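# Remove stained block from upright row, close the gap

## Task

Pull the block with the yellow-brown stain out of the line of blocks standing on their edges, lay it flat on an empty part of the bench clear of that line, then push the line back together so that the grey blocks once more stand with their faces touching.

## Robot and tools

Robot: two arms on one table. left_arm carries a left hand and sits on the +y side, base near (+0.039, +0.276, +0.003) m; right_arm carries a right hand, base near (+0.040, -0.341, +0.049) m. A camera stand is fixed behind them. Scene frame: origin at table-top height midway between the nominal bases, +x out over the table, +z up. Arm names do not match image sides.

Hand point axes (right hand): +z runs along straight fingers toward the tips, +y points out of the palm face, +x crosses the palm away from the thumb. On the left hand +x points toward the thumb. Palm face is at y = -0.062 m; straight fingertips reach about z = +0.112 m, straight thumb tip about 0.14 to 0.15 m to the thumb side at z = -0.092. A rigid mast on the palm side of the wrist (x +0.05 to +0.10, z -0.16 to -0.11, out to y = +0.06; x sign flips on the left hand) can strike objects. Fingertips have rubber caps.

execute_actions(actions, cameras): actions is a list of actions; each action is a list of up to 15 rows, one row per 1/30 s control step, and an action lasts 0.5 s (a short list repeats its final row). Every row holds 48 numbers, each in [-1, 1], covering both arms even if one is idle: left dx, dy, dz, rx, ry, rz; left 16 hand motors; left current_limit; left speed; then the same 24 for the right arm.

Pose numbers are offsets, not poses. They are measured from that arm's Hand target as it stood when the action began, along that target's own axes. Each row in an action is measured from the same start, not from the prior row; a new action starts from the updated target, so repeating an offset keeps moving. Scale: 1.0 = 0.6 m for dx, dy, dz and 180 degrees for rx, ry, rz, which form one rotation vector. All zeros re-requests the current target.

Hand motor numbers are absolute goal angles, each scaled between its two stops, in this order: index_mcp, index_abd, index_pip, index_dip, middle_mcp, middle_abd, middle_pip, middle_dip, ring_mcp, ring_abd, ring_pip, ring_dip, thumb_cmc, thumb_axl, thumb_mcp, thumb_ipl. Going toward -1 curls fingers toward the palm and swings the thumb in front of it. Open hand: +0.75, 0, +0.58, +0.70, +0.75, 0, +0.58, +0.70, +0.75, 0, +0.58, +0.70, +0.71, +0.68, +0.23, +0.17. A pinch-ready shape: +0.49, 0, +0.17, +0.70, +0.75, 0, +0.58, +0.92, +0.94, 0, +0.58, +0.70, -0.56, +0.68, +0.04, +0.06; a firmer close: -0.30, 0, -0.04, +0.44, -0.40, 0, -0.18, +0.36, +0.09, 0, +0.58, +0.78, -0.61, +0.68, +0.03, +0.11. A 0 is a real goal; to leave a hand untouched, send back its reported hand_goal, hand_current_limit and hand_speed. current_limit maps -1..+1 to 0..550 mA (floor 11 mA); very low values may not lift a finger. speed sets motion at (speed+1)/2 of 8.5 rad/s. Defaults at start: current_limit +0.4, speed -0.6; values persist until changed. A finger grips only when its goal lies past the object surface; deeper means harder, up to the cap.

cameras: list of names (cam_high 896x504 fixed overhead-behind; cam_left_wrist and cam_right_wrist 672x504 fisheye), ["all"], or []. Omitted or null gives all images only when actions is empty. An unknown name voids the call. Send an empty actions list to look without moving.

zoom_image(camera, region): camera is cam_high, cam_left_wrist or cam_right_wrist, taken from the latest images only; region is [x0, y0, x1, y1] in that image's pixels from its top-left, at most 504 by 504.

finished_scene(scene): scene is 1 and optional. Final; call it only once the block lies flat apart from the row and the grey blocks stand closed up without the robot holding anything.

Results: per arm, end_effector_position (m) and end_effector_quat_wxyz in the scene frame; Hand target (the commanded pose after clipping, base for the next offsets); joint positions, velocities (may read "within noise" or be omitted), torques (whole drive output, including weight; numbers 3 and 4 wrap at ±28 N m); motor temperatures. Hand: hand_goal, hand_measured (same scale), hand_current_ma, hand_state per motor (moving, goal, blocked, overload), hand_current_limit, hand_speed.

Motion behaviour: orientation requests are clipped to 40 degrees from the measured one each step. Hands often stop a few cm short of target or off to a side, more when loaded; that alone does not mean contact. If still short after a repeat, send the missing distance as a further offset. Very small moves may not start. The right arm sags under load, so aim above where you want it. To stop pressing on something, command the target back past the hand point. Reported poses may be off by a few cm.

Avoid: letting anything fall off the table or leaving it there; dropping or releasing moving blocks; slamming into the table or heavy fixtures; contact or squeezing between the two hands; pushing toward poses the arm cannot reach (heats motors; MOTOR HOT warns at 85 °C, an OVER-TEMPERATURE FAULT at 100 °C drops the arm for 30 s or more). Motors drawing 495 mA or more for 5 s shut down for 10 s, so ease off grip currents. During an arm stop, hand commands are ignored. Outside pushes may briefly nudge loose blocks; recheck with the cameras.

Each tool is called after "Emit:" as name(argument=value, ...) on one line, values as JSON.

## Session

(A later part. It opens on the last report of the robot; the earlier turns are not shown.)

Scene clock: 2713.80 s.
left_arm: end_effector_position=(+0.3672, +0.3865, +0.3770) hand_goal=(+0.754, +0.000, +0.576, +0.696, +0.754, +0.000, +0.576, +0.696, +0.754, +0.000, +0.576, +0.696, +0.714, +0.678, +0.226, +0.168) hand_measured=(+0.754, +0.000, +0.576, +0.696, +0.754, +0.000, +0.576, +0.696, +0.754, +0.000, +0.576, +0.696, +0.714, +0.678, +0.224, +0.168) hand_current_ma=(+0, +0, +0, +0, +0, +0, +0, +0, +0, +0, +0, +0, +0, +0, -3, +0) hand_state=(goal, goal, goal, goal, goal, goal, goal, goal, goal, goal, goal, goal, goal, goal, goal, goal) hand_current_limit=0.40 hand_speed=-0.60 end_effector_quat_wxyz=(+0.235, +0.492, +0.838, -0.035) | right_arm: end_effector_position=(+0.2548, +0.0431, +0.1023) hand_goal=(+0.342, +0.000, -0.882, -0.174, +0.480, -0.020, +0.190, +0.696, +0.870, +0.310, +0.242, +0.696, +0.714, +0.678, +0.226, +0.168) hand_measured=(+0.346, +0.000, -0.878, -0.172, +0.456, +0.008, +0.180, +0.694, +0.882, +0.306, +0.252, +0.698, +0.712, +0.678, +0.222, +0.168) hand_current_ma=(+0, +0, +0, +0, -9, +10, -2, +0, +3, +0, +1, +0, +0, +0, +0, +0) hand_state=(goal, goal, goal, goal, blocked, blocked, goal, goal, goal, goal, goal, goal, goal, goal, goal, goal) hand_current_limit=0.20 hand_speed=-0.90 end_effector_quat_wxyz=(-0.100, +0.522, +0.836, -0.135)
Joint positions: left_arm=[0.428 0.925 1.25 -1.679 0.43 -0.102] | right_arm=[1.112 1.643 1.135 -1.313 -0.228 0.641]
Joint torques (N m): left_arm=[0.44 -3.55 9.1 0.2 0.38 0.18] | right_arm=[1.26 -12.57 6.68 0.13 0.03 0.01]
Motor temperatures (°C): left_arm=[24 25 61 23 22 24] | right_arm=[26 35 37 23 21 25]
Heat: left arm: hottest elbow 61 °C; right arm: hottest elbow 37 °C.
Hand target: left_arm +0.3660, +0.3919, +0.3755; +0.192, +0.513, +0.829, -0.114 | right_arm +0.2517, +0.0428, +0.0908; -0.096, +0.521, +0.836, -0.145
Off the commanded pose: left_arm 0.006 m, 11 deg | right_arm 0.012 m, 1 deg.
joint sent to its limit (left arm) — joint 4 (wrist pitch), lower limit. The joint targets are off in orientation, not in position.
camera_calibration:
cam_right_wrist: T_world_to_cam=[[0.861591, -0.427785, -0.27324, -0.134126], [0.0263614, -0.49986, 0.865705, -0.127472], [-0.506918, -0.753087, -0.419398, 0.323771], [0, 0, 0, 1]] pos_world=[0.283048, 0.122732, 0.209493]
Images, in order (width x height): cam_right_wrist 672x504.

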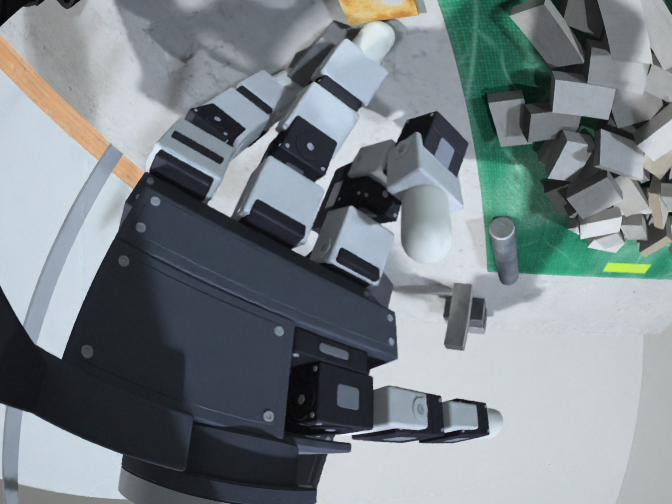

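Emit:
execute_actions(actions=[[[0,0,0,0,0,0,0.754,0,0.576,0.696,0.754,0,0.576,0.696,0.754,0,0.576,0.696,0.714,0.678,0.226,0.168,0.4,-0.6,0,0,0,0,0,0,0.342,0,-0.883,-0.174,0.495,0.0,0.18,0.696,0.870,0.31,0.241,0.696,0.714,0.678,0.226,0.168,0.2,-0.95]],[[0,0,0,0,0,0,0.754,0,0.576,0.696,0.754,0,0.576,0.696,0.754,0,0.576,0.696,0.714,0.678,0.226,0.168,0.4,-0.6,0,0,0,0,0,0,0.342,0,-0.883,-0.174,0.51,0.0,0.18,0.696,0.870,0.31,0.241,0.696,0.714,0.678,0.226,0.168,0.2,-0.95]]], cameras=["cam_right_wrist"])

Emit:
zoom_image(camera="cam_right_wrist", region=[256, 0, 436, 135])

Scene clock: 2730.97 s.
left_arm: end_effector_position=(+0.3672, +0.3865, +0.3770) hand_goal=(+0.754, +0.000, +0.576, +0.696, +0.754, +0.000, +0.576, +0.696, +0.754, +0.000, +0.576, +0.696, +0.714, +0.678, +0.226, +0.168) hand_measured=(+0.754, +0.000, +0.576, +0.696, +0.754, +0.000, +0.576, +0.696, +0.754, +0.000, +0.576, +0.696, +0.714, +0.678, +0.224, +0.168) hand_current_ma=(+0, +0, +0, +0, +0, +0, +0, +0, +0, +0, +0, +0, +0, +0, -3, +0) hand_state=(goal, goal, goal, goal, goal, goal, goal, goal, goal, goal, goal, goal, goal, goal, goal, goal) hand_current_limit=0.40 hand_speed=-0.60 end_effector_quat_wxyz=(+0.235, +0.492, +0.838, -0.035) | right_arm: end_effector_position=(+0.2548, +0.0431, +0.1023) hand_goal=(+0.342, +0.000, -0.882, -0.174, +0.510, +0.000, +0.180, +0.696, +0.870, +0.310, +0.242, +0.696, +0.714, +0.678, +0.226, +0.168) hand_measured=(+0.346, +0.000, -0.878, -0.172, +0.472, +0.010, +0.168, +0.694, +0.882, +0.306, +0.252, +0.698, +0.712, +0.678, +0.222, +0.168) hand_current_ma=(+0, +0, +0, +0, -26, +1, -3, +0, +3, +0, +1, +0, +0, +0, +0, +0) hand_state=(goal, goal, goal, goal, blocked, goal, goal, goal, goal, goal, goal, goal, goal, goal, goal, goal) hand_current_limit=0.20 hand_speed=-0.95 end_effector_quat_wxyz=(-0.100, +0.522, +0.836, -0.135)
Joint positions: left_arm=[0.428 0.925 1.25 -1.679 0.43 -0.102] | right_arm=[1.112 1.643 1.135 -1.313 -0.227 0.641]
Joint torques (N m): left_arm=[0.32 -3.72 9.09 0.28 0.4 0.14] | right_arm=[1.26 -12.75 6.65 0.09 0 0.01]
Motor temperatures (°C): left_arm=[24 25 60 23 22 24] | right_arm=[26 35 37 23 21 25]
Heat: left arm: hottest elbow 60 °C; right arm: hottest elbow 37 °C.
Hand target: left_arm +0.3660, +0.3919, +0.3755; +0.192, +0.513, +0.829, -0.114 | right_arm +0.2517, +0.0428, +0.0908; -0.096, +0.521, +0.836, -0.145
Off the commanded pose: left_arm 0.006 m, 11 deg | right_arm 0.012 m, 1 deg.
joint sent to its limit (left arm) — joint 4 (wrist pitch), lower limit. The joint targets are off in orientation, not in position.
camera_calibration:
cam_right_wrist: T_world_to_cam=[[0.861708, -0.42779, -0.272866, -0.134237], [0.0261065, -0.499676, 0.865819, -0.127446], [-0.506733, -0.753206, -0.419406, 0.323735], [0, 0, 0, 1]] pos_world=[0.283048, 0.122732, 0.209493]
Images, in order (width x height): cam_right_wrist 672x504.

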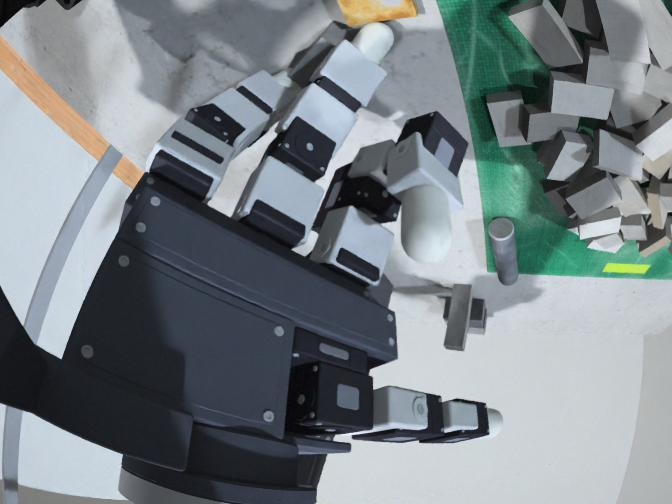

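Scaled by 2.800 from the camera's 672x504 image, which has a finer 960x720 frame.

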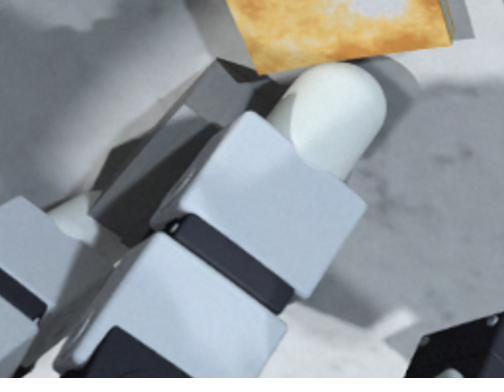

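Emit:
execute_actions(actions=[[[0,0,0,0,0,0,0.754,0,0.576,0.696,0.754,0,0.576,0.696,0.754,0,0.576,0.696,0.714,0.678,0.226,0.168,0.4,-0.6,0,0,0,0,0,0,0.342,0,-0.883,-0.174,0.495,0.0,0.10,0.696,0.870,0.31,0.241,0.696,0.714,0.678,0.226,0.168,0.2,-0.9]],[[0,0,0,0,0,0,0.754,0,0.576,0.696,0.754,0,0.576,0.696,0.754,0,0.576,0.696,0.714,0.678,0.226,0.168,0.4,-0.6,0,0,0,0,0,0,0.342,0,-0.883,-0.174,0.53,0.0,0.08,0.696,0.870,0.31,0.241,0.696,0.714,0.678,0.226,0.168,0.2,-0.95]]], cameras=["cam_right_wrist"])

Emit:
zoom_image(camera="cam_right_wrist", region=[256, 0, 436, 135])

Scene clock: 2743.17 s.
left_arm: end_effector_position=(+0.3672, +0.3865, +0.3770) hand_goal=(+0.754, +0.000, +0.576, +0.696, +0.754, +0.000, +0.576, +0.696, +0.754, +0.000, +0.576, +0.696, +0.714, +0.678, +0.226, +0.168) hand_measured=(+0.754, +0.000, +0.576, +0.696, +0.754, +0.000, +0.576, +0.696, +0.754, +0.000, +0.576, +0.696, +0.714, +0.678, +0.224, +0.168) hand_current_ma=(+0, +0, +0, +0, +0, +0, +0, +0, +0, +0, +0, +0, +0, +0, -3, +0) hand_state=(goal, goal, goal, goal, goal, goal, goal, goal, goal, goal, goal, goal, goal, goal, goal, goal) hand_current_limit=0.40 hand_speed=-0.60 end_effector_quat_wxyz=(+0.235, +0.492, +0.838, -0.035) | right_arm: end_effector_position=(+0.2549, +0.0431, +0.1023) hand_goal=(+0.342, +0.000, -0.882, -0.174, +0.530, +0.000, +0.080, +0.696, +0.870, +0.310, +0.242, +0.696, +0.714, +0.678, +0.226, +0.168) hand_measured=(+0.346, +0.000, -0.878, -0.172, +0.514, +0.008, +0.080, +0.694, +0.882, +0.308, +0.252, +0.698, +0.712, +0.678, +0.222, +0.168) hand_current_ma=(+0, +0, +0, +0, -5, +1, +0, +0, +3, +0, +1, +0, +0, +0, +0, +0) hand_state=(goal, goal, goal, goal, goal, goal, goal, goal, goal, goal, goal, goal, goal, goal, goal, goal) hand_current_limit=0.20 hand_speed=-0.95 end_effector_quat_wxyz=(-0.100, +0.522, +0.837, -0.135)
Joint positions: left_arm=[0.428 0.925 1.25 -1.679 0.43 -0.102] | right_arm=[1.112 1.643 1.135 -1.313 -0.227 0.641]
Joint torques (N m): left_arm=[0.79 -3.43 8.99 0.32 0.41 0.15] | right_arm=[1.08 -12.63 6.6 0.09 -0.03 0]
Motor temperatures (°C): left_arm=[24 25 60 23 22 24] | right_arm=[26 35 36 23 21 25]
Heat: left arm: hottest elbow 60 °C; right arm: hottest elbow 36 °C.
Hand target: left_arm +0.3660, +0.3919, +0.3755; +0.192, +0.513, +0.829, -0.114 | right_arm +0.2517, +0.0428, +0.0908; -0.096, +0.521, +0.836, -0.145
Off the commanded pose: left_arm 0.006 m, 11 deg | right_arm 0.012 m, 1 deg.
joint sent to its limit (left arm) — joint 4 (wrist pitch), lower limit. The joint targets are off in orientation, not in position.
camera_calibration:
cam_right_wrist: T_world_to_cam=[[0.86188, -0.427688, -0.272479, -0.134353], [0.0258439, -0.499573, 0.865886, -0.127485], [-0.506453, -0.753332, -0.419519, 0.323737], [0, 0, 0, 1]] pos_world=[0.283048, 0.122732, 0.209593]
Images, in order (width x height): cam_right_wrist 672x504.

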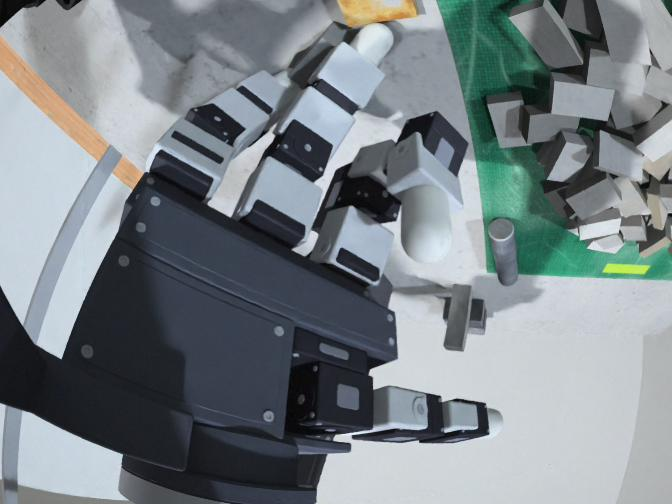

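Scaled by 2.800 from the camera's 672x504 image, which has a finer 960x720 frame.

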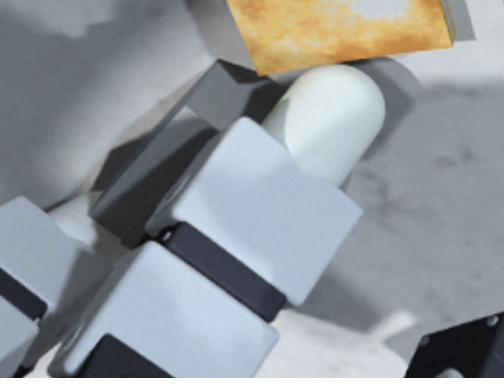

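Emit:
execute_actions(actions=[[[0,0,0,0,0,0,0.754,0,0.576,0.696,0.754,0,0.576,0.696,0.754,0,0.576,0.696,0.714,0.678,0.226,0.168,0.4,-0.6,0,0,0,0,0,0,0.342,0,-0.883,-0.174,0.555,-0.01,0.07,0.696,0.870,0.31,0.241,0.696,0.714,0.678,0.226,0.168,0.2,-0.95]],[[0,0,0,0,0,0,0.754,0,0.576,0.696,0.754,0,0.576,0.696,0.754,0,0.576,0.696,0.714,0.678,0.226,0.168,0.4,-0.6,0,0,0,0,0,0,0.342,0,-0.883,-0.174,0.57,-0.01,0.07,0.696,0.870,0.31,0.241,0.696,0.714,0.678,0.226,0.168,0.2,-0.97]]], cameras=["cam_right_wrist"])

Emit:
zoom_image(camera="cam_right_wrist", region=[256, 0, 436, 135])

Scene clock: 2748.33 s.
left_arm: end_effector_position=(+0.3672, +0.3865, +0.3770) hand_goal=(+0.754, +0.000, +0.576, +0.696, +0.754, +0.000, +0.576, +0.696, +0.754, +0.000, +0.576, +0.696, +0.714, +0.678, +0.226, +0.168) hand_measured=(+0.754, +0.000, +0.576, +0.696, +0.754, +0.000, +0.576, +0.696, +0.754, +0.000, +0.576, +0.696, +0.714, +0.678, +0.224, +0.168) hand_current_ma=(+0, +0, +0, +0, +0, +0, +0, +0, +0, +0, +0, +0, +0, +0, -3, +0) hand_state=(goal, goal, goal, goal, goal, goal, goal, goal, goal, goal, goal, goal, goal, goal, goal, goal) hand_current_limit=0.40 hand_speed=-0.60 end_effector_quat_wxyz=(+0.235, +0.492, +0.838, -0.035) | right_arm: end_effector_position=(+0.2550, +0.0430, +0.1023) hand_goal=(+0.342, +0.000, -0.882, -0.174, +0.570, -0.010, +0.070, +0.696, +0.870, +0.310, +0.242, +0.696, +0.714, +0.678, +0.226, +0.168) hand_measured=(+0.346, +0.000, -0.878, -0.172, +0.534, +0.000, +0.064, +0.694, +0.882, +0.308, +0.252, +0.698, +0.712, +0.678, +0.222, +0.168) hand_current_ma=(+0, +0, +0, +0, -23, +1, -1, +0, +3, +0, +1, +0, +0, +0, +0, +0) hand_state=(goal, goal, goal, goal, blocked, goal, goal, goal, goal, goal, goal, goal, goal, goal, goal, goal) hand_current_limit=0.20 hand_speed=-0.97 end_effector_quat_wxyz=(-0.099, +0.522, +0.837, -0.135)
Joint positions: left_arm=[0.428 0.925 1.25 -1.679 0.43 -0.102] | right_arm=[1.112 1.643 1.135 -1.313 -0.227 0.641]
Joint torques (N m): left_arm=[0.5 -3.72 9.05 0.25 0.38 0.12] | right_arm=[1.26 -12.81 6.67 0.12 -0.05 0.02]
Motor temperatures (°C): left_arm=[24 25 60 23 22 24] | right_arm=[26 35 36 23 21 25]
Heat: left arm: hottest elbow 60 °C; right arm: hottest elbow 36 °C.
Hand target: left_arm +0.3660, +0.3919, +0.3755; +0.192, +0.513, +0.829, -0.114 | right_arm +0.2517, +0.0428, +0.0908; -0.096, +0.521, +0.836, -0.145
Off the commanded pose: left_arm 0.006 m, 11 deg | right_arm 0.012 m, 1 deg.
joint sent to its limit (left arm) — joint 4 (wrist pitch), lower limit. The joint targets are off in orientation, not in position.
camera_calibration:
cam_right_wrist: T_world_to_cam=[[0.862016, -0.427603, -0.272184, -0.134464], [0.0257108, -0.4994, 0.86599, -0.127491], [-0.506229, -0.753495, -0.419497, 0.323689], [0, 0, 0, 1]] pos_world=[0.283048, 0.122732, 0.209593]
Images, in order (width x height): cam_right_wrist 672x504.

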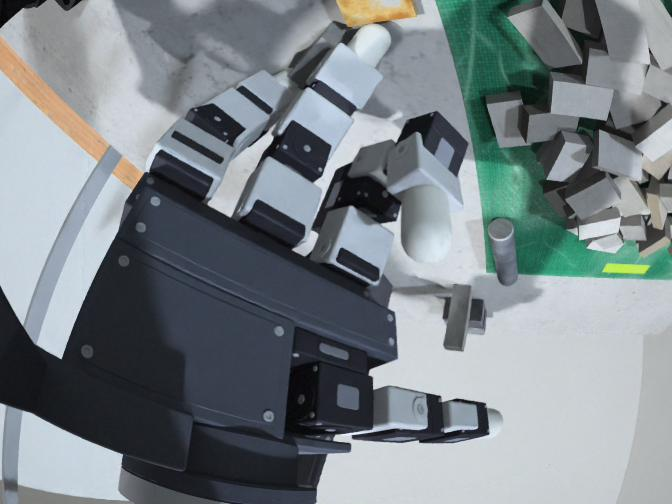

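Scaled by 2.800 from the camera's 672x504 image, which has a finer 960x720 frame.

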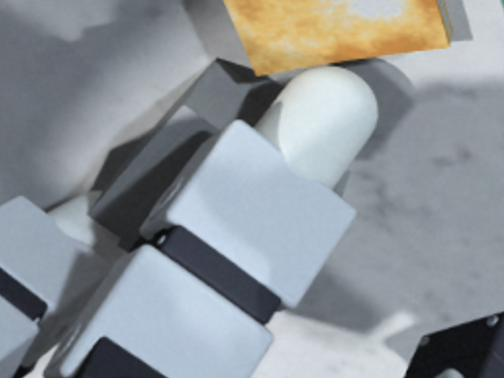

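Emit:
execute_actions(actions=[[[0,0,0,0,0,0,0.754,0,0.576,0.696,0.754,0,0.576,0.696,0.754,0,0.576,0.696,0.714,0.678,0.226,0.168,0.4,-0.6,0,0,0,0,0,0,0.342,0,-0.883,-0.174,0.57,0.0,0.07,0.696,0.855,0.31,0.241,0.696,0.714,0.678,0.226,0.168,0.2,-0.97]],[[0,0,0,0,0,0,0.754,0,0.576,0.696,0.754,0,0.576,0.696,0.754,0,0.576,0.696,0.714,0.678,0.226,0.168,0.4,-0.6,0,0,0,0,0,0,0.342,0,-0.883,-0.174,0.57,0.0,0.07,0.696,0.845,0.31,0.241,0.696,0.714,0.678,0.226,0.168,0.2,-0.98]]], cameras=["cam_right_wrist"])

Emit:
zoom_image(camera="cam_right_wrist", region=[276, 10, 366, 77])

Scene clock: 2758.67 s.
left_arm: end_effector_position=(+0.3672, +0.3865, +0.3770) hand_goal=(+0.754, +0.000, +0.576, +0.696, +0.754, +0.000, +0.576, +0.696, +0.754, +0.000, +0.576, +0.696, +0.714, +0.678, +0.226, +0.168) hand_measured=(+0.754, +0.000, +0.576, +0.696, +0.754, +0.000, +0.576, +0.696, +0.754, +0.000, +0.576, +0.696, +0.714, +0.678, +0.224, +0.168) hand_current_ma=(+0, +0, +0, +0, +0, +0, +0, +0, +0, +0, +0, +0, +0, +0, -3, +0) hand_state=(goal, goal, goal, goal, goal, goal, goal, goal, goal, goal, goal, goal, goal, goal, goal, goal) hand_current_limit=0.40 hand_speed=-0.60 end_effector_quat_wxyz=(+0.235, +0.492, +0.838, -0.035) | right_arm: end_effector_position=(+0.2550, +0.0430, +0.1023) hand_goal=(+0.342, +0.000, -0.882, -0.174, +0.570, +0.000, +0.070, +0.696, +0.846, +0.310, +0.242, +0.696, +0.714, +0.678, +0.226, +0.168) hand_measured=(+0.346, +0.000, -0.878, -0.172, +0.534, +0.000, +0.064, +0.694, +0.880, +0.308, +0.252, +0.698, +0.712, +0.678, +0.222, +0.168) hand_current_ma=(+0, +0, +0, +0, -23, +0, -1, +0, +19, +0, +1, +0, +0, +0, +0, +0) hand_state=(goal, goal, goal, goal, blocked, goal, goal, goal, blocked, goal, goal, goal, goal, goal, goal, goal) hand_current_limit=0.20 hand_speed=-0.98 end_effector_quat_wxyz=(-0.099, +0.522, +0.837, -0.135)
Joint positions: left_arm=[0.428 0.925 1.25 -1.679 0.43 -0.102] | right_arm=[1.112 1.643 1.135 -1.313 -0.227 0.641]
Joint torques (N m): left_arm=[0.5 -3.43 9.11 0.25 0.39 0.13] | right_arm=[1.2 -12.75 6.64 0.1 -0.03 0.02]
Motor temperatures (°C): left_arm=[24 25 60 23 22 24] | right_arm=[26 35 36 23 21 25]
Heat: left arm: hottest elbow 60 °C; right arm: hottest elbow 36 °C.
Hand target: left_arm +0.3660, +0.3919, +0.3755; +0.192, +0.513, +0.829, -0.114 | right_arm +0.2517, +0.0428, +0.0908; -0.096, +0.521, +0.836, -0.145
Off the commanded pose: left_arm 0.006 m, 11 deg | right_arm 0.012 m, 1 deg.
joint sent to its limit (left arm) — joint 4 (wrist pitch), lower limit. The joint targets are off in orientation, not in position.
camera_calibration:
cam_right_wrist: T_world_to_cam=[[0.862016, -0.427603, -0.272184, -0.134464], [0.0257108, -0.4994, 0.86599, -0.127491], [-0.506229, -0.753495, -0.419497, 0.323689], [0, 0, 0, 1]] pos_world=[0.283048, 0.122732, 0.209593]
Images, in order (width x height): cam_right_wrist 672x504.

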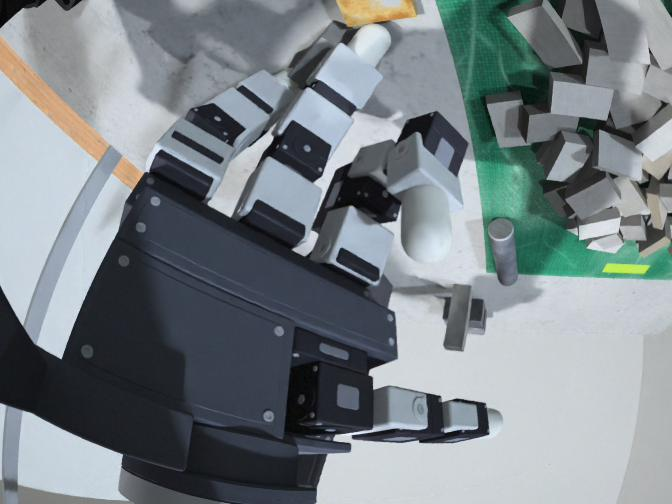

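Scaled by 5.600 from the camera's 672x504 image, which has a finer 960x720 frame.

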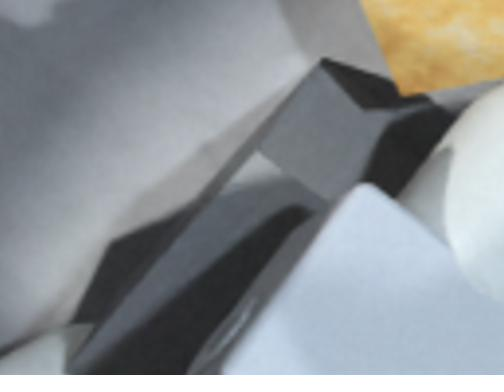

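Emit:
execute_actions(actions=[[[0,0,0,0,0,0,0.754,0,0.576,0.696,0.754,0,0.576,0.696,0.754,0,0.576,0.696,0.714,0.678,0.226,0.168,0.4,-0.6,0,0,0,0,0,0,0.342,0,-0.883,-0.174,0.57,0.0,0.07,0.696,0.83,0.31,0.241,0.696,0.714,0.678,0.226,0.168,0.2,-0.97]],[[0,0,0,0,0,0,0.754,0,0.576,0.696,0.754,0,0.576,0.696,0.754,0,0.576,0.696,0.714,0.678,0.226,0.168,0.4,-0.6,0,0,0,0,0,0,0.342,0,-0.883,-0.174,0.57,0.0,0.07,0.696,0.815,0.31,0.241,0.696,0.714,0.678,0.226,0.168,0.2,-0.98]]], cameras=["cam_right_wrist"])

Emit:
zoom_image(camera="cam_right_wrist", region=[276, 10, 366, 77])

Scene clock: 2764.57 s.
left_arm: end_effector_position=(+0.3672, +0.3865, +0.3770) hand_goal=(+0.754, +0.000, +0.576, +0.696, +0.754, +0.000, +0.576, +0.696, +0.754, +0.000, +0.576, +0.696, +0.714, +0.678, +0.226, +0.168) hand_measured=(+0.754, +0.000, +0.576, +0.696, +0.754, +0.000, +0.576, +0.696, +0.754, +0.000, +0.576, +0.696, +0.714, +0.678, +0.224, +0.168) hand_current_ma=(+0, +0, +0, +0, +0, +0, +0, +0, +0, +0, +0, +0, +0, +0, -3, +0) hand_state=(goal, goal, goal, goal, goal, goal, goal, goal, goal, goal, goal, goal, goal, goal, goal, goal) hand_current_limit=0.40 hand_speed=-0.60 end_effector_quat_wxyz=(+0.235, +0.492, +0.838, -0.035) | right_arm: end_effector_position=(+0.2550, +0.0430, +0.1023) hand_goal=(+0.342, +0.000, -0.882, -0.174, +0.570, +0.000, +0.070, +0.696, +0.816, +0.310, +0.242, +0.696, +0.714, +0.678, +0.226, +0.168) hand_measured=(+0.346, +0.000, -0.878, -0.172, +0.534, +0.002, +0.062, +0.694, +0.874, +0.308, +0.254, +0.700, +0.712, +0.678, +0.222, +0.168) hand_current_ma=(+0, +0, +0, +0, -23, +0, -1, +0, +57, +0, +3, +0, +0, +0, +0, +0) hand_state=(goal, goal, goal, goal, blocked, goal, goal, goal, blocked, goal, goal, goal, goal, goal, goal, goal) hand_current_limit=0.20 hand_speed=-0.98 end_effector_quat_wxyz=(-0.099, +0.522, +0.837, -0.135)
Joint positions: left_arm=[0.428 0.925 1.25 -1.679 0.43 -0.102] | right_arm=[1.112 1.643 1.135 -1.313 -0.227 0.641]
Joint torques (N m): left_arm=[0.5 -3.84 8.99 0.29 0.4 0.17] | right_arm=[1.14 -12.75 6.68 0.1 -0.03 0.01]
Motor temperatures (°C): left_arm=[24 25 60 23 22 24] | right_arm=[26 35 36 23 21 25]
Heat: left arm: hottest elbow 60 °C; right arm: hottest elbow 36 °C.
Hand target: left_arm +0.3660, +0.3919, +0.3755; +0.192, +0.513, +0.829, -0.114 | right_arm +0.2517, +0.0428, +0.0908; -0.096, +0.521, +0.836, -0.145
Off the commanded pose: left_arm 0.006 m, 11 deg | right_arm 0.012 m, 1 deg.
joint sent to its limit (left arm) — joint 4 (wrist pitch), lower limit. The joint targets are off in orientation, not in position.
camera_calibration:
cam_right_wrist: T_world_to_cam=[[0.862016, -0.427603, -0.272184, -0.134464], [0.0257108, -0.4994, 0.86599, -0.127491], [-0.506229, -0.753495, -0.419497, 0.323689], [0, 0, 0, 1]] pos_world=[0.283048, 0.122732, 0.209593]
Images, in order (width x height): cam_right_wrist 672x504.

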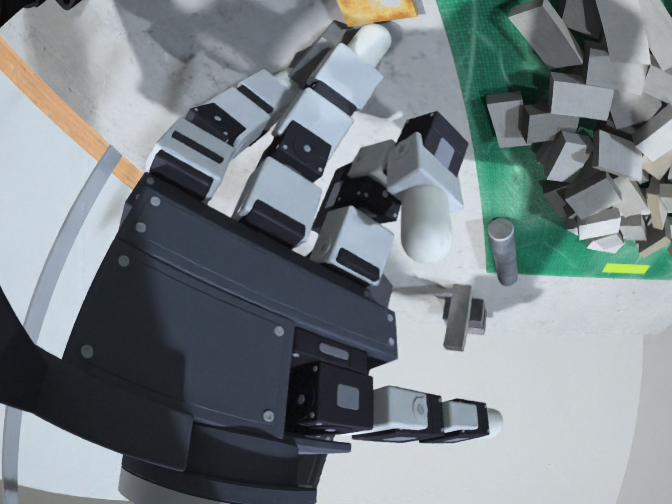

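Scaled by 5.600 from the camera's 672x504 image, which has a finer 960x720 frame.

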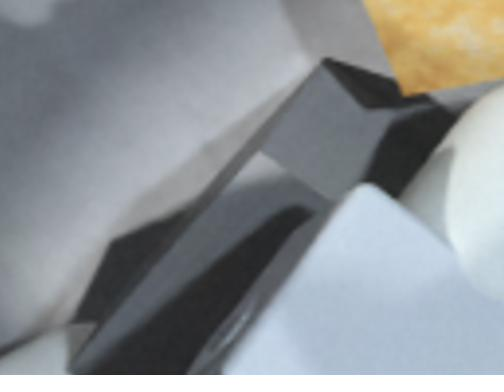

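Emit:
execute_actions(actions=[[[0,0,0,0,0,0,0.754,0,0.576,0.696,0.754,0,0.576,0.696,0.754,0,0.576,0.696,0.714,0.678,0.226,0.168,0.4,-0.6,0,0,0,0,0,0,0.342,0,-0.883,-0.174,0.57,0.0,0.07,0.696,0.80,0.31,0.241,0.696,0.714,0.678,0.226,0.168,0.2,-0.98]],[[0,0,0,0,0,0,0.754,0,0.576,0.696,0.754,0,0.576,0.696,0.754,0,0.576,0.696,0.714,0.678,0.226,0.168,0.4,-0.6,0,0,0,0,0,0,0.342,0,-0.883,-0.174,0.57,0.0,0.07,0.696,0.785,0.31,0.241,0.696,0.714,0.678,0.226,0.168,0.2,-0.98]]], cameras=["cam_right_wrist"])

Emit:
zoom_image(camera="cam_right_wrist", region=[276, 10, 366, 77])

Scene clock: 2770.97 s.
left_arm: end_effector_position=(+0.3672, +0.3865, +0.3770) hand_goal=(+0.754, +0.000, +0.576, +0.696, +0.754, +0.000, +0.576, +0.696, +0.754, +0.000, +0.576, +0.696, +0.714, +0.678, +0.226, +0.168) hand_measured=(+0.754, +0.000, +0.576, +0.696, +0.754, +0.000, +0.576, +0.696, +0.754, +0.000, +0.576, +0.696, +0.714, +0.678, +0.224, +0.168) hand_current_ma=(+0, +0, +0, +0, +0, +0, +0, +0, +0, +0, +0, +0, +0, +0, -3, +0) hand_state=(goal, goal, goal, goal, goal, goal, goal, goal, goal, goal, goal, goal, goal, goal, goal, goal) hand_current_limit=0.40 hand_speed=-0.60 end_effector_quat_wxyz=(+0.235, +0.492, +0.838, -0.035) | right_arm: end_effector_position=(+0.2550, +0.0430, +0.1023) hand_goal=(+0.342, +0.000, -0.882, -0.174, +0.570, +0.000, +0.070, +0.696, +0.786, +0.310, +0.242, +0.696, +0.714, +0.678, +0.226, +0.168) hand_measured=(+0.346, +0.000, -0.878, -0.172, +0.534, +0.004, +0.060, +0.694, +0.864, +0.308, +0.262, +0.704, +0.712, +0.678, +0.222, +0.168) hand_current_ma=(+0, +0, +0, +0, -23, +0, -1, +0, +103, +0, +6, +1, +0, +0, +0, +0) hand_state=(goal, goal, goal, goal, blocked, goal, goal, goal, blocked, goal, goal, goal, goal, goal, goal, goal) hand_current_limit=0.20 hand_speed=-0.98 end_effector_quat_wxyz=(-0.099, +0.522, +0.837, -0.135)
Joint positions: left_arm=[0.428 0.925 1.25 -1.679 0.43 -0.102] | right_arm=[1.112 1.643 1.135 -1.313 -0.227 0.641]
Joint torques (N m): left_arm=[0.5 -3.78 9.03 0.23 0.41 0.17] | right_arm=[1.14 -12.86 6.69 0.1 -0.04 0.02]
Motor temperatures (°C): left_arm=[24 25 60 23 22 24] | right_arm=[26 35 36 23 21 25]
Heat: left arm: hottest elbow 60 °C; right arm: hottest elbow 36 °C.
Hand target: left_arm +0.3660, +0.3919, +0.3755; +0.192, +0.513, +0.829, -0.114 | right_arm +0.2517, +0.0428, +0.0908; -0.096, +0.521, +0.836, -0.145
Off the commanded pose: left_arm 0.006 m, 11 deg | right_arm 0.012 m, 1 deg.
joint sent to its limit (left arm) — joint 4 (wrist pitch), lower limit. The joint targets are off in orientation, not in position.
camera_calibration:
cam_right_wrist: T_world_to_cam=[[0.862016, -0.427603, -0.272184, -0.134464], [0.0257108, -0.4994, 0.86599, -0.127491], [-0.506229, -0.753495, -0.419497, 0.323689], [0, 0, 0, 1]] pos_world=[0.283048, 0.122732, 0.209593]
Images, in order (width x height): cam_right_wrist 672x504.

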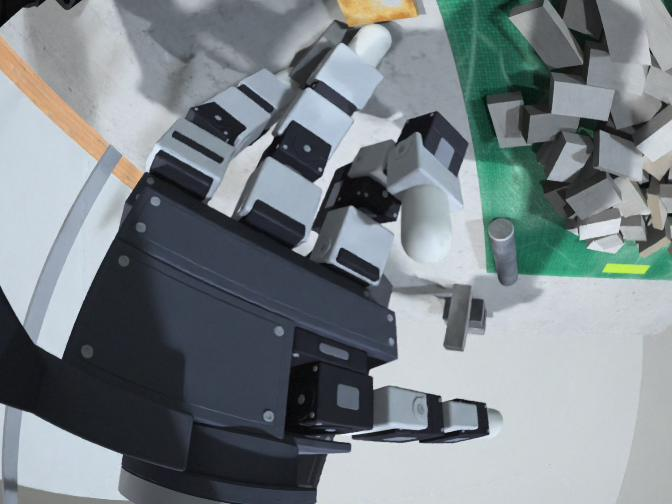

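Scaled by 5.600 from the camera's 672x504 image, which has a finer 960x720 frame.

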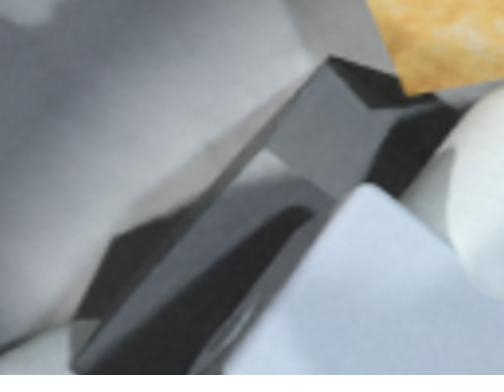

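Emit:
execute_actions(actions=[[[0,0,0,0,0,0,0.754,0,0.576,0.696,0.754,0,0.576,0.696,0.754,0,0.576,0.696,0.714,0.678,0.226,0.168,0.4,-0.6,0,0,0,0,0,0,0.342,0,-0.883,-0.174,0.575,0.0,0.07,0.696,0.772,0.31,0.241,0.696,0.714,0.678,0.226,0.168,0.2,-0.98]],[[0,0,0,0,0,0,0.754,0,0.576,0.696,0.754,0,0.576,0.696,0.754,0,0.576,0.696,0.714,0.678,0.226,0.168,0.4,-0.6,0,0,0,0,0,0,0.342,0,-0.883,-0.174,0.575,0.0,0.07,0.696,0.760,0.31,0.241,0.696,0.714,0.678,0.226,0.168,0.2,-0.98]]], cameras=["cam_right_wrist"])

Emit:
zoom_image(camera="cam_right_wrist", region=[276, 10, 366, 77])

Scene clock: 2780.67 s.
left_arm: end_effector_position=(+0.3672, +0.3865, +0.3770) hand_goal=(+0.754, +0.000, +0.576, +0.696, +0.754, +0.000, +0.576, +0.696, +0.754, +0.000, +0.576, +0.696, +0.714, +0.678, +0.226, +0.168) hand_measured=(+0.754, +0.000, +0.576, +0.696, +0.754, +0.000, +0.576, +0.696, +0.754, +0.000, +0.576, +0.696, +0.714, +0.678, +0.224, +0.168) hand_current_ma=(+0, +0, +0, +0, +0, +0, +0, +0, +0, +0, +0, +0, +0, +0, -3, +0) hand_state=(goal, goal, goal, goal, goal, goal, goal, goal, goal, goal, goal, goal, goal, goal, goal, goal) hand_current_limit=0.40 hand_speed=-0.60 end_effector_quat_wxyz=(+0.235, +0.492, +0.838, -0.035) | right_arm: end_effector_position=(+0.2550, +0.0430, +0.1023) hand_goal=(+0.342, +0.000, -0.882, -0.174, +0.576, +0.000, +0.070, +0.696, +0.760, +0.310, +0.242, +0.696, +0.714, +0.678, +0.226, +0.168) hand_measured=(+0.346, +0.000, -0.878, -0.172, +0.534, +0.004, +0.058, +0.692, +0.856, +0.308, +0.266, +0.706, +0.712, +0.678, +0.222, +0.168) hand_current_ma=(+0, +0, +0, +0, -31, +0, -2, +0, +154, +0, +9, +2, +0, +0, +0, +0) hand_state=(goal, goal, goal, goal, blocked, goal, goal, goal, blocked, goal, blocked, goal, goal, goal, goal, goal) hand_current_limit=0.20 hand_speed=-0.98 end_effector_quat_wxyz=(-0.099, +0.522, +0.837, -0.135)
Joint positions: left_arm=[0.428 0.925 1.25 -1.679 0.43 -0.102] | right_arm=[1.112 1.643 1.135 -1.313 -0.227 0.641]
Joint torques (N m): left_arm=[0.56 -3.55 9.16 0.27 0.41 0.17] | right_arm=[1.2 -12.75 6.64 0.13 -0.04 0.02]
Motor temperatures (°C): left_arm=[24 25 60 23 22 24] | right_arm=[26 35 36 23 21 25]
Heat: left arm: hottest elbow 60 °C; right arm: hottest elbow 36 °C.
Hand target: left_arm +0.3660, +0.3919, +0.3755; +0.192, +0.513, +0.829, -0.114 | right_arm +0.2517, +0.0428, +0.0908; -0.096, +0.521, +0.836, -0.145
Off the commanded pose: left_arm 0.006 m, 11 deg | right_arm 0.012 m, 1 deg.
joint sent to its limit (left arm) — joint 4 (wrist pitch), lower limit. The joint targets are off in orientation, not in position.
camera_calibration:
cam_right_wrist: T_world_to_cam=[[0.862016, -0.427603, -0.272184, -0.134464], [0.0257108, -0.4994, 0.86599, -0.127491], [-0.506229, -0.753495, -0.419497, 0.323689], [0, 0, 0, 1]] pos_world=[0.283048, 0.122732, 0.209593]
Images, in order (width x height): cam_right_wrist 672x504.

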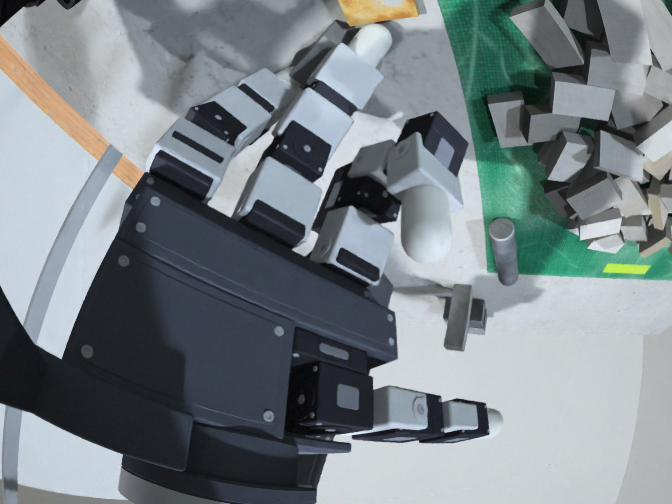

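Scaled by 5.600 from the camera's 672x504 image, which has a finer 960x720 frame.

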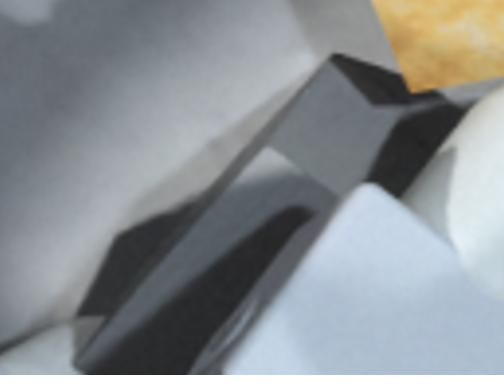

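Emit:
zoom_image(camera="cam_right_wrist", region=[276, 60, 316, 90])

Emit:
zoom_image(camera="cam_right_wrist", region=[320, 12, 376, 54])

Scaled by 12.600 from the camera's 672x504 image, which has a finer 960x720 frame.

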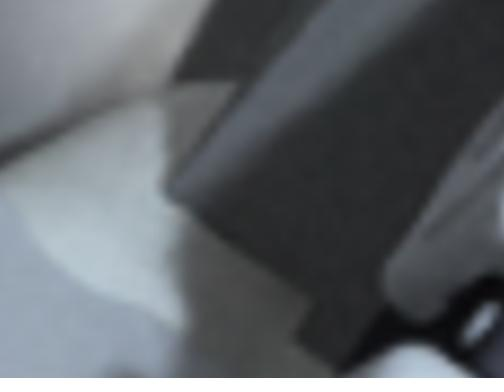

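Scaled by 9.000 from the camera's 672x504 image, which has a finer 960x720 frame.

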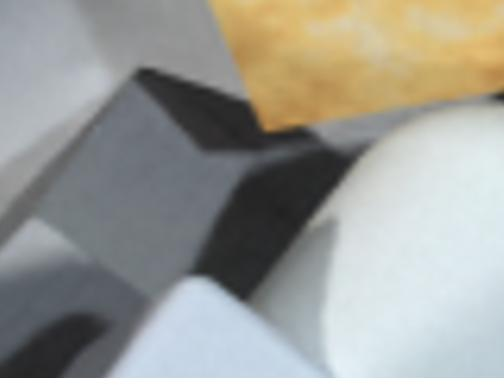

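Emit:
execute_actions(actions=[[[0,0,0,0,0,0,0.754,0,0.576,0.696,0.754,0,0.576,0.696,0.754,0,0.576,0.696,0.714,0.678,0.226,0.168,0.4,-0.6,0,0,0,0,0,0,0.342,0,-0.883,-0.174,0.50,0.01,0.06,0.696,0.81,0.31,0.241,0.696,0.714,0.678,0.226,0.168,0.2,-0.95]],[[0,0,0,0,0,0,0.754,0,0.576,0.696,0.754,0,0.576,0.696,0.754,0,0.576,0.696,0.714,0.678,0.226,0.168,0.4,-0.6,0,0,0,0,0,0,0.342,0,-0.883,-0.174,0.50,0.03,-0.03,0.696,0.835,0.31,0.241,0.696,0.714,0.678,0.226,0.168,0.2,-0.85]],[[0,0,0,0,0,0,0.754,0,0.576,0.696,0.754,0,0.576,0.696,0.754,0,0.576,0.696,0.714,0.678,0.226,0.168,0.4,-0.6,0,0,0,0,0,0,0.342,0,-0.883,-0.174,0.58,0.03,-0.16,0.696,0.835,0.31,0.241,0.696,0.714,0.678,0.226,0.168,0.2,-0.8]],[[0,0,0,0,0,0,0.754,0,0.576,0.696,0.754,0,0.576,0.696,0.754,0,0.576,0.696,0.714,0.678,0.226,0.168,0.4,-0.6,0,0,0,0,0,0,0.342,0,-0.883,-0.174,0.68,0.03,-0.4,0.696,0.835,0.31,0.241,0.696,0.714,0.678,0.226,0.168,0.2,-0.7]],[[0,0,0,0,0,0,0.754,0,0.576,0.696,0.754,0,0.576,0.696,0.754,0,0.576,0.696,0.714,0.678,0.226,0.168,0.4,-0.6,0,0,0,0,0,0,0.342,0,-0.883,-0.174,0.6,0.1,-0.85,0.696,0.835,0.31,0.241,0.696,0.714,0.678,0.226,0.168,0.2,-0.7]]], cameras=["cam_right_wrist"])

Emit:
zoom_image(camera="cam_right_wrist", region=[286, 10, 376, 77])

Scene clock: 2811.20 s.
left_arm: end_effector_position=(+0.3672, +0.3865, +0.3770) hand_goal=(+0.754, +0.000, +0.576, +0.696, +0.754, +0.000, +0.576, +0.696, +0.754, +0.000, +0.576, +0.696, +0.714, +0.678, +0.226, +0.168) hand_measured=(+0.754, +0.000, +0.576, +0.696, +0.754, +0.000, +0.576, +0.696, +0.754, +0.000, +0.576, +0.696, +0.714, +0.678, +0.224, +0.168) hand_current_ma=(+0, +0, +0, +0, +0, +0, +0, +0, +0, +0, +0, +0, +0, +0, -3, +0) hand_state=(goal, goal, goal, goal, goal, goal, goal, goal, goal, goal, goal, goal, goal, goal, goal, goal) hand_current_limit=0.40 hand_speed=-0.60 end_effector_quat_wxyz=(+0.235, +0.492, +0.838, -0.035) | right_arm: end_effector_position=(+0.2547, +0.0432, +0.1023) hand_goal=(+0.342, +0.000, -0.882, -0.174, +0.600, +0.100, -0.850, +0.696, +0.836, +0.310, +0.242, +0.696, +0.714, +0.678, +0.226, +0.168) hand_measured=(+0.346, +0.000, -0.878, -0.172, +0.602, +0.096, -0.842, +0.694, +0.852, +0.308, +0.266, +0.706, +0.712, +0.678, +0.222, +0.168) hand_current_ma=(+0, +0, +0, +0, +0, +0, +1, +0, +5, +0, +9, +2, +0, +0, +0, +0) hand_state=(goal, goal, goal, goal, goal, goal, goal, goal, goal, goal, blocked, goal, goal, goal, goal, goal) hand_current_limit=0.20 hand_speed=-0.70 end_effector_quat_wxyz=(-0.100, +0.522, +0.836, -0.135)
Joint positions: left_arm=[0.428 0.925 1.25 -1.679 0.43 -0.102] | right_arm=[1.112 1.643 1.135 -1.313 -0.228 0.641]
Joint torques (N m): left_arm=[0.79 -3.72 8.95 0.24 0.4 0.17] | right_arm=[1.08 -12.75 6.65 0.13 0.05 0.01]
Motor temperatures (°C): left_arm=[24 25 60 23 22 24] | right_arm=[26 35 36 23 21 25]
Heat: left arm: hottest elbow 60 °C; right arm: hottest elbow 36 °C.
Hand target: left_arm +0.3660, +0.3919, +0.3755; +0.192, +0.513, +0.829, -0.114 | right_arm +0.2517, +0.0428, +0.0908; -0.096, +0.521, +0.836, -0.145
Off the commanded pose: left_arm 0.006 m, 11 deg | right_arm 0.012 m, 1 deg.
joint sent to its limit (left arm) — joint 4 (wrist pitch), lower limit. The joint targets are off in orientation, not in position.
camera_calibration:
cam_right_wrist: T_world_to_cam=[[0.861462, -0.427822, -0.27359, -0.134012], [0.0266245, -0.49996, 0.865639, -0.12752], [-0.507124, -0.752999, -0.419306, 0.323799], [0, 0, 0, 1]] pos_world=[0.283048, 0.122732, 0.209493]
Images, in order (width x height): cam_right_wrist 672x504.

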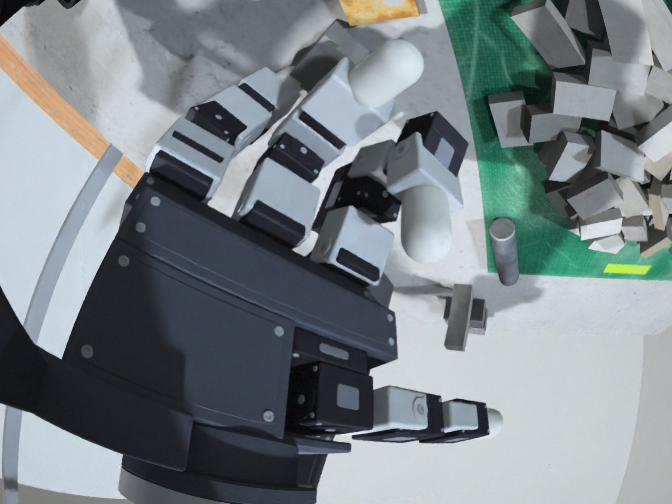

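Scaled by 5.600 from the camera's 672x504 image, which has a finer 960x720 frame.

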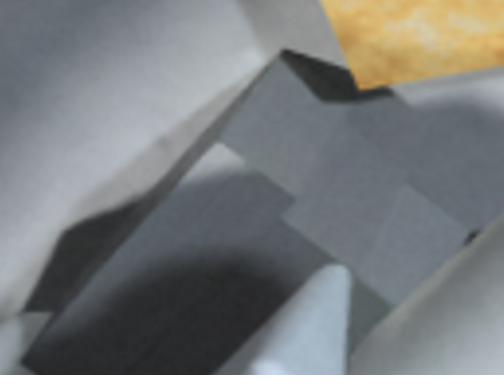

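Emit:
execute_actions(actions=[[[0,0,0,0,0,0,0.754,0,0.576,0.696,0.754,0,0.576,0.696,0.754,0,0.576,0.696,0.714,0.678,0.226,0.168,0.4,-0.6,0,0,0,0,0,0,0.342,0,-0.883,-0.174,0.602,0.1,-0.85,0.696,0.95,0.31,0.241,0.696,0.714,0.678,0.226,0.168,0.2,-0.9]],[[0,0,0,0,0,0,0.754,0,0.576,0.696,0.754,0,0.576,0.696,0.754,0,0.576,0.696,0.714,0.678,0.226,0.168,0.4,-0.6,0,0,0,0,0,0,0.342,0,-0.883,-0.174,0.774,0.1,-0.85,0.696,0.95,-0.15,0.241,0.696,0.714,0.678,0.226,0.168,0.2,-0.8]],[[0,0,0,0,0,0,0.754,0,0.576,0.696,0.754,0,0.576,0.696,0.754,0,0.576,0.696,0.714,0.678,0.226,0.168,0.4,-0.6,0,0,0,0,0,0,0.342,0,-0.883,-0.174,0.774,0.105,-0.574,0.696,0.95,-0.15,-0.2,0.0,0.714,0.678,0.226,0.168,0.2,-0.7]],[[0,0,0,0,0,0,0.754,0,0.576,0.696,0.754,0,0.576,0.696,0.754,0,0.576,0.696,0.714,0.678,0.226,0.168,0.4,-0.6,0,0,0,0,0,0,0.342,0,-0.883,-0.174,0.70,0.105,-0.41,0.696,0.75,-0.05,-0.883,-0.174,0.714,0.678,0.226,0.168,0.2,-0.7]],[[0,0,0,0,0,0,0.754,0,0.576,0.696,0.754,0,0.576,0.696,0.754,0,0.576,0.696,0.714,0.678,0.226,0.168,0.4,-0.6,0,0,0,0,0,0,0.342,0,-0.883,-0.174,0.629,0.105,-0.245,0.696,0.6,0,-0.883,-0.174,0.714,0.678,0.226,0.168,0.2,-0.8]]], cameras=["cam_right_wrist"])

Emit:
zoom_image(camera="cam_right_wrist", region=[256, 0, 436, 135])

Scene clock: 2849.23 s.
left_arm: end_effector_position=(+0.3672, +0.3865, +0.3770) hand_goal=(+0.754, +0.000, +0.576, +0.696, +0.754, +0.000, +0.576, +0.696, +0.754, +0.000, +0.576, +0.696, +0.714, +0.678, +0.226, +0.168) hand_measured=(+0.754, +0.000, +0.576, +0.696, +0.754, +0.000, +0.576, +0.696, +0.754, +0.000, +0.576, +0.696, +0.714, +0.678, +0.224, +0.168) hand_current_ma=(+0, +0, +0, +0, +0, +0, +0, +0, +0, +0, +0, +0, +0, +0, -3, +0) hand_state=(goal, goal, goal, goal, goal, goal, goal, goal, goal, goal, goal, goal, goal, goal, goal, goal) hand_current_limit=0.40 hand_speed=-0.60 end_effector_quat_wxyz=(+0.235, +0.492, +0.838, -0.035) | right_arm: end_effector_position=(+0.2550, +0.0430, +0.1023) hand_goal=(+0.342, +0.000, -0.882, -0.174, +0.630, +0.106, -0.244, +0.696, +0.600, +0.000, -0.882, -0.174, +0.714, +0.678, +0.226, +0.168) hand_measured=(+0.346, +0.000, -0.878, -0.172, +0.632, +0.102, -0.246, +0.694, +0.602, -0.004, -0.874, -0.170, +0.712, +0.678, +0.222, +0.168) hand_current_ma=(+0, +0, +0, +0, +0, +0, +0, +0, +0, +0, +1, +0, +0, +0, +0, +0) hand_state=(goal, goal, goal, goal, goal, goal, goal, goal, goal, goal, goal, goal, goal, goal, goal, goal) hand_current_limit=0.20 hand_speed=-0.80 end_effector_quat_wxyz=(-0.099, +0.522, +0.837, -0.135)
Joint positions: left_arm=[0.428 0.925 1.25 -1.679 0.43 -0.102] | right_arm=[1.112 1.643 1.135 -1.313 -0.227 0.641]
Joint torques (N m): left_arm=[0.44 -3.25 9.05 0.35 0.4 0.13] | right_arm=[1.2 -12.69 6.64 0.13 -0.03 0.02]
Motor temperatures (°C): left_arm=[24 25 60 23 22 24] | right_arm=[26 35 36 23 21 25]
Heat: left arm: hottest elbow 60 °C; right arm: hottest elbow 36 °C.
Hand target: left_arm +0.3660, +0.3919, +0.3755; +0.192, +0.513, +0.829, -0.114 | right_arm +0.2517, +0.0428, +0.0908; -0.096, +0.521, +0.836, -0.145
Off the commanded pose: left_arm 0.006 m, 11 deg | right_arm 0.012 m, 1 deg.
joint sent to its limit (left arm) — joint 4 (wrist pitch), lower limit. The joint targets are off in orientation, not in position.
camera_calibration:
cam_right_wrist: T_world_to_cam=[[0.862016, -0.427603, -0.272184, -0.134464], [0.0257108, -0.4994, 0.86599, -0.127491], [-0.506229, -0.753495, -0.419497, 0.323689], [0, 0, 0, 1]] pos_world=[0.283048, 0.122732, 0.209593]
Images, in order (width x height): cam_right_wrist 672x504.

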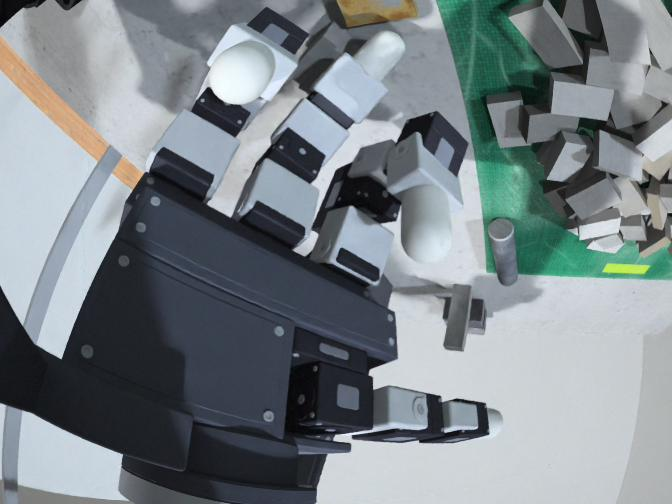

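Scaled by 2.800 from the camera's 672x504 image, which has a finer 960x720 frame.

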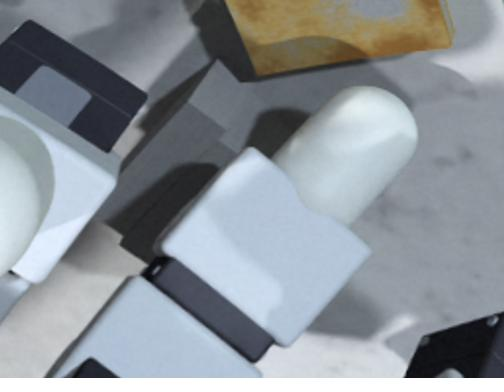

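Emit:
execute_actions(actions=[[[0,0,0,0,0,0,0.754,0,0.576,0.696,0.754,0,0.576,0.696,0.754,0,0.576,0.696,0.714,0.678,0.226,0.168,0.4,-0.6,0,0,0,0,0,0,0.342,0,-0.883,-0.174,0.53,0.11,-0.04,0.696,0.6,0,-0.883,-0.174,0.714,0.678,0.226,0.168,0.2,-0.8]],[[0,0,0,0,0,0,0.754,0,0.576,0.696,0.754,0,0.576,0.696,0.754,0,0.576,0.696,0.714,0.678,0.226,0.168,0.4,-0.6,0,0,0,0,0,0,0.342,0,-0.883,-0.174,0.43,0.11,0.165,0.696,0.6,0,-0.883,-0.174,0.714,0.678,0.226,0.168,0.2,-0.8]],[[0,0,0,0,0,0,0.754,0,0.576,0.696,0.754,0,0.576,0.696,0.754,0,0.576,0.696,0.714,0.678,0.226,0.168,0.4,-0.6,0,0,0,0,0,0,0.342,0,-0.883,-0.174,0.43,0.11,0.165,0.696,0.6,0,-0.883,-0.174,0.714,0.678,0.226,0.168,0.2,-0.8]]], cameras=["cam_right_wrist"])

Emit:
zoom_image(camera="cam_right_wrist", region=[256, 0, 436, 135])

Scene clock: 2858.93 s.
left_arm: end_effector_position=(+0.3672, +0.3865, +0.3770) hand_goal=(+0.754, +0.000, +0.576, +0.696, +0.754, +0.000, +0.576, +0.696, +0.754, +0.000, +0.576, +0.696, +0.714, +0.678, +0.226, +0.168) hand_measured=(+0.754, +0.000, +0.576, +0.696, +0.754, +0.000, +0.576, +0.696, +0.754, +0.000, +0.576, +0.696, +0.714, +0.678, +0.224, +0.168) hand_current_ma=(+0, +0, +0, +0, +0, +0, +0, +0, +0, +0, +0, +0, +0, +0, -3, +0) hand_state=(goal, goal, goal, goal, goal, goal, goal, goal, goal, goal, goal, goal, goal, goal, goal, goal) hand_current_limit=0.40 hand_speed=-0.60 end_effector_quat_wxyz=(+0.235, +0.492, +0.838, -0.035) | right_arm: end_effector_position=(+0.2550, +0.0430, +0.1023) hand_goal=(+0.342, +0.000, -0.882, -0.174, +0.430, +0.110, +0.166, +0.696, +0.600, +0.000, -0.882, -0.174, +0.714, +0.678, +0.226, +0.168) hand_measured=(+0.346, +0.000, -0.878, -0.172, +0.434, +0.106, +0.164, +0.694, +0.602, -0.004, -0.874, -0.170, +0.712, +0.678, +0.222, +0.168) hand_current_ma=(+0, +0, +0, +0, +0, +0, +0, +0, +0, +0, +1, +0, +0, +0, +0, +0) hand_state=(goal, goal, goal, goal, goal, goal, goal, goal, goal, goal, goal, goal, goal, goal, goal, goal) hand_current_limit=0.20 hand_speed=-0.80 end_effector_quat_wxyz=(-0.099, +0.522, +0.837, -0.135)
Joint positions: left_arm=[0.428 0.925 1.25 -1.679 0.43 -0.102] | right_arm=[1.112 1.643 1.135 -1.313 -0.227 0.641]
Joint torques (N m): left_arm=[0.5 -3.55 9.05 0.35 0.41 0.16] | right_arm=[1.26 -12.69 6.69 0.18 -0.02 0.01]
Motor temperatures (°C): left_arm=[24 25 60 23 22 24] | right_arm=[26 35 36 23 21 25]
Heat: left arm: hottest elbow 60 °C; right arm: hottest elbow 36 °C.
Hand target: left_arm +0.3660, +0.3919, +0.3755; +0.192, +0.513, +0.829, -0.114 | right_arm +0.2517, +0.0428, +0.0908; -0.096, +0.521, +0.836, -0.145
Off the commanded pose: left_arm 0.006 m, 11 deg | right_arm 0.012 m, 1 deg.
joint sent to its limit (left arm) — joint 4 (wrist pitch), lower limit. The joint targets are off in orientation, not in position.
camera_calibration:
cam_right_wrist: T_world_to_cam=[[0.862016, -0.427603, -0.272184, -0.134464], [0.0257108, -0.4994, 0.86599, -0.127491], [-0.506229, -0.753495, -0.419497, 0.323689], [0, 0, 0, 1]] pos_world=[0.283048, 0.122732, 0.209593]
Images, in order (width x height): cam_right_wrist 672x504.

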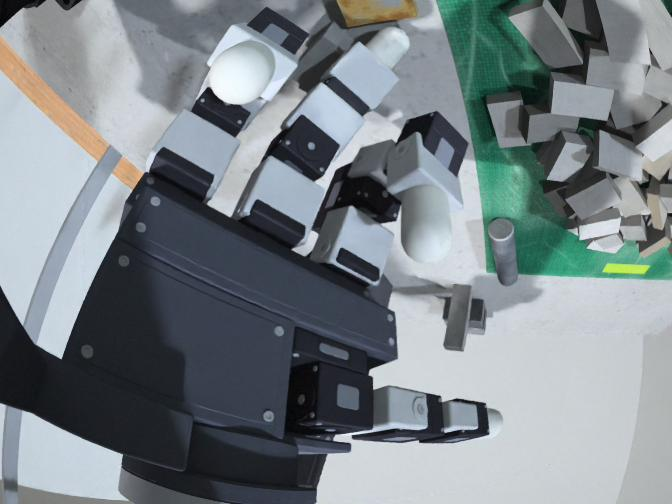

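Scaled by 2.800 from the camera's 672x504 image, which has a finer 960x720 frame.

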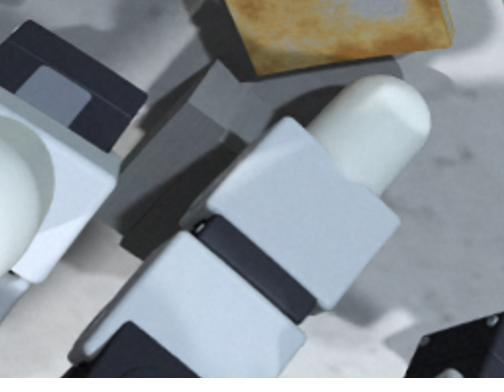

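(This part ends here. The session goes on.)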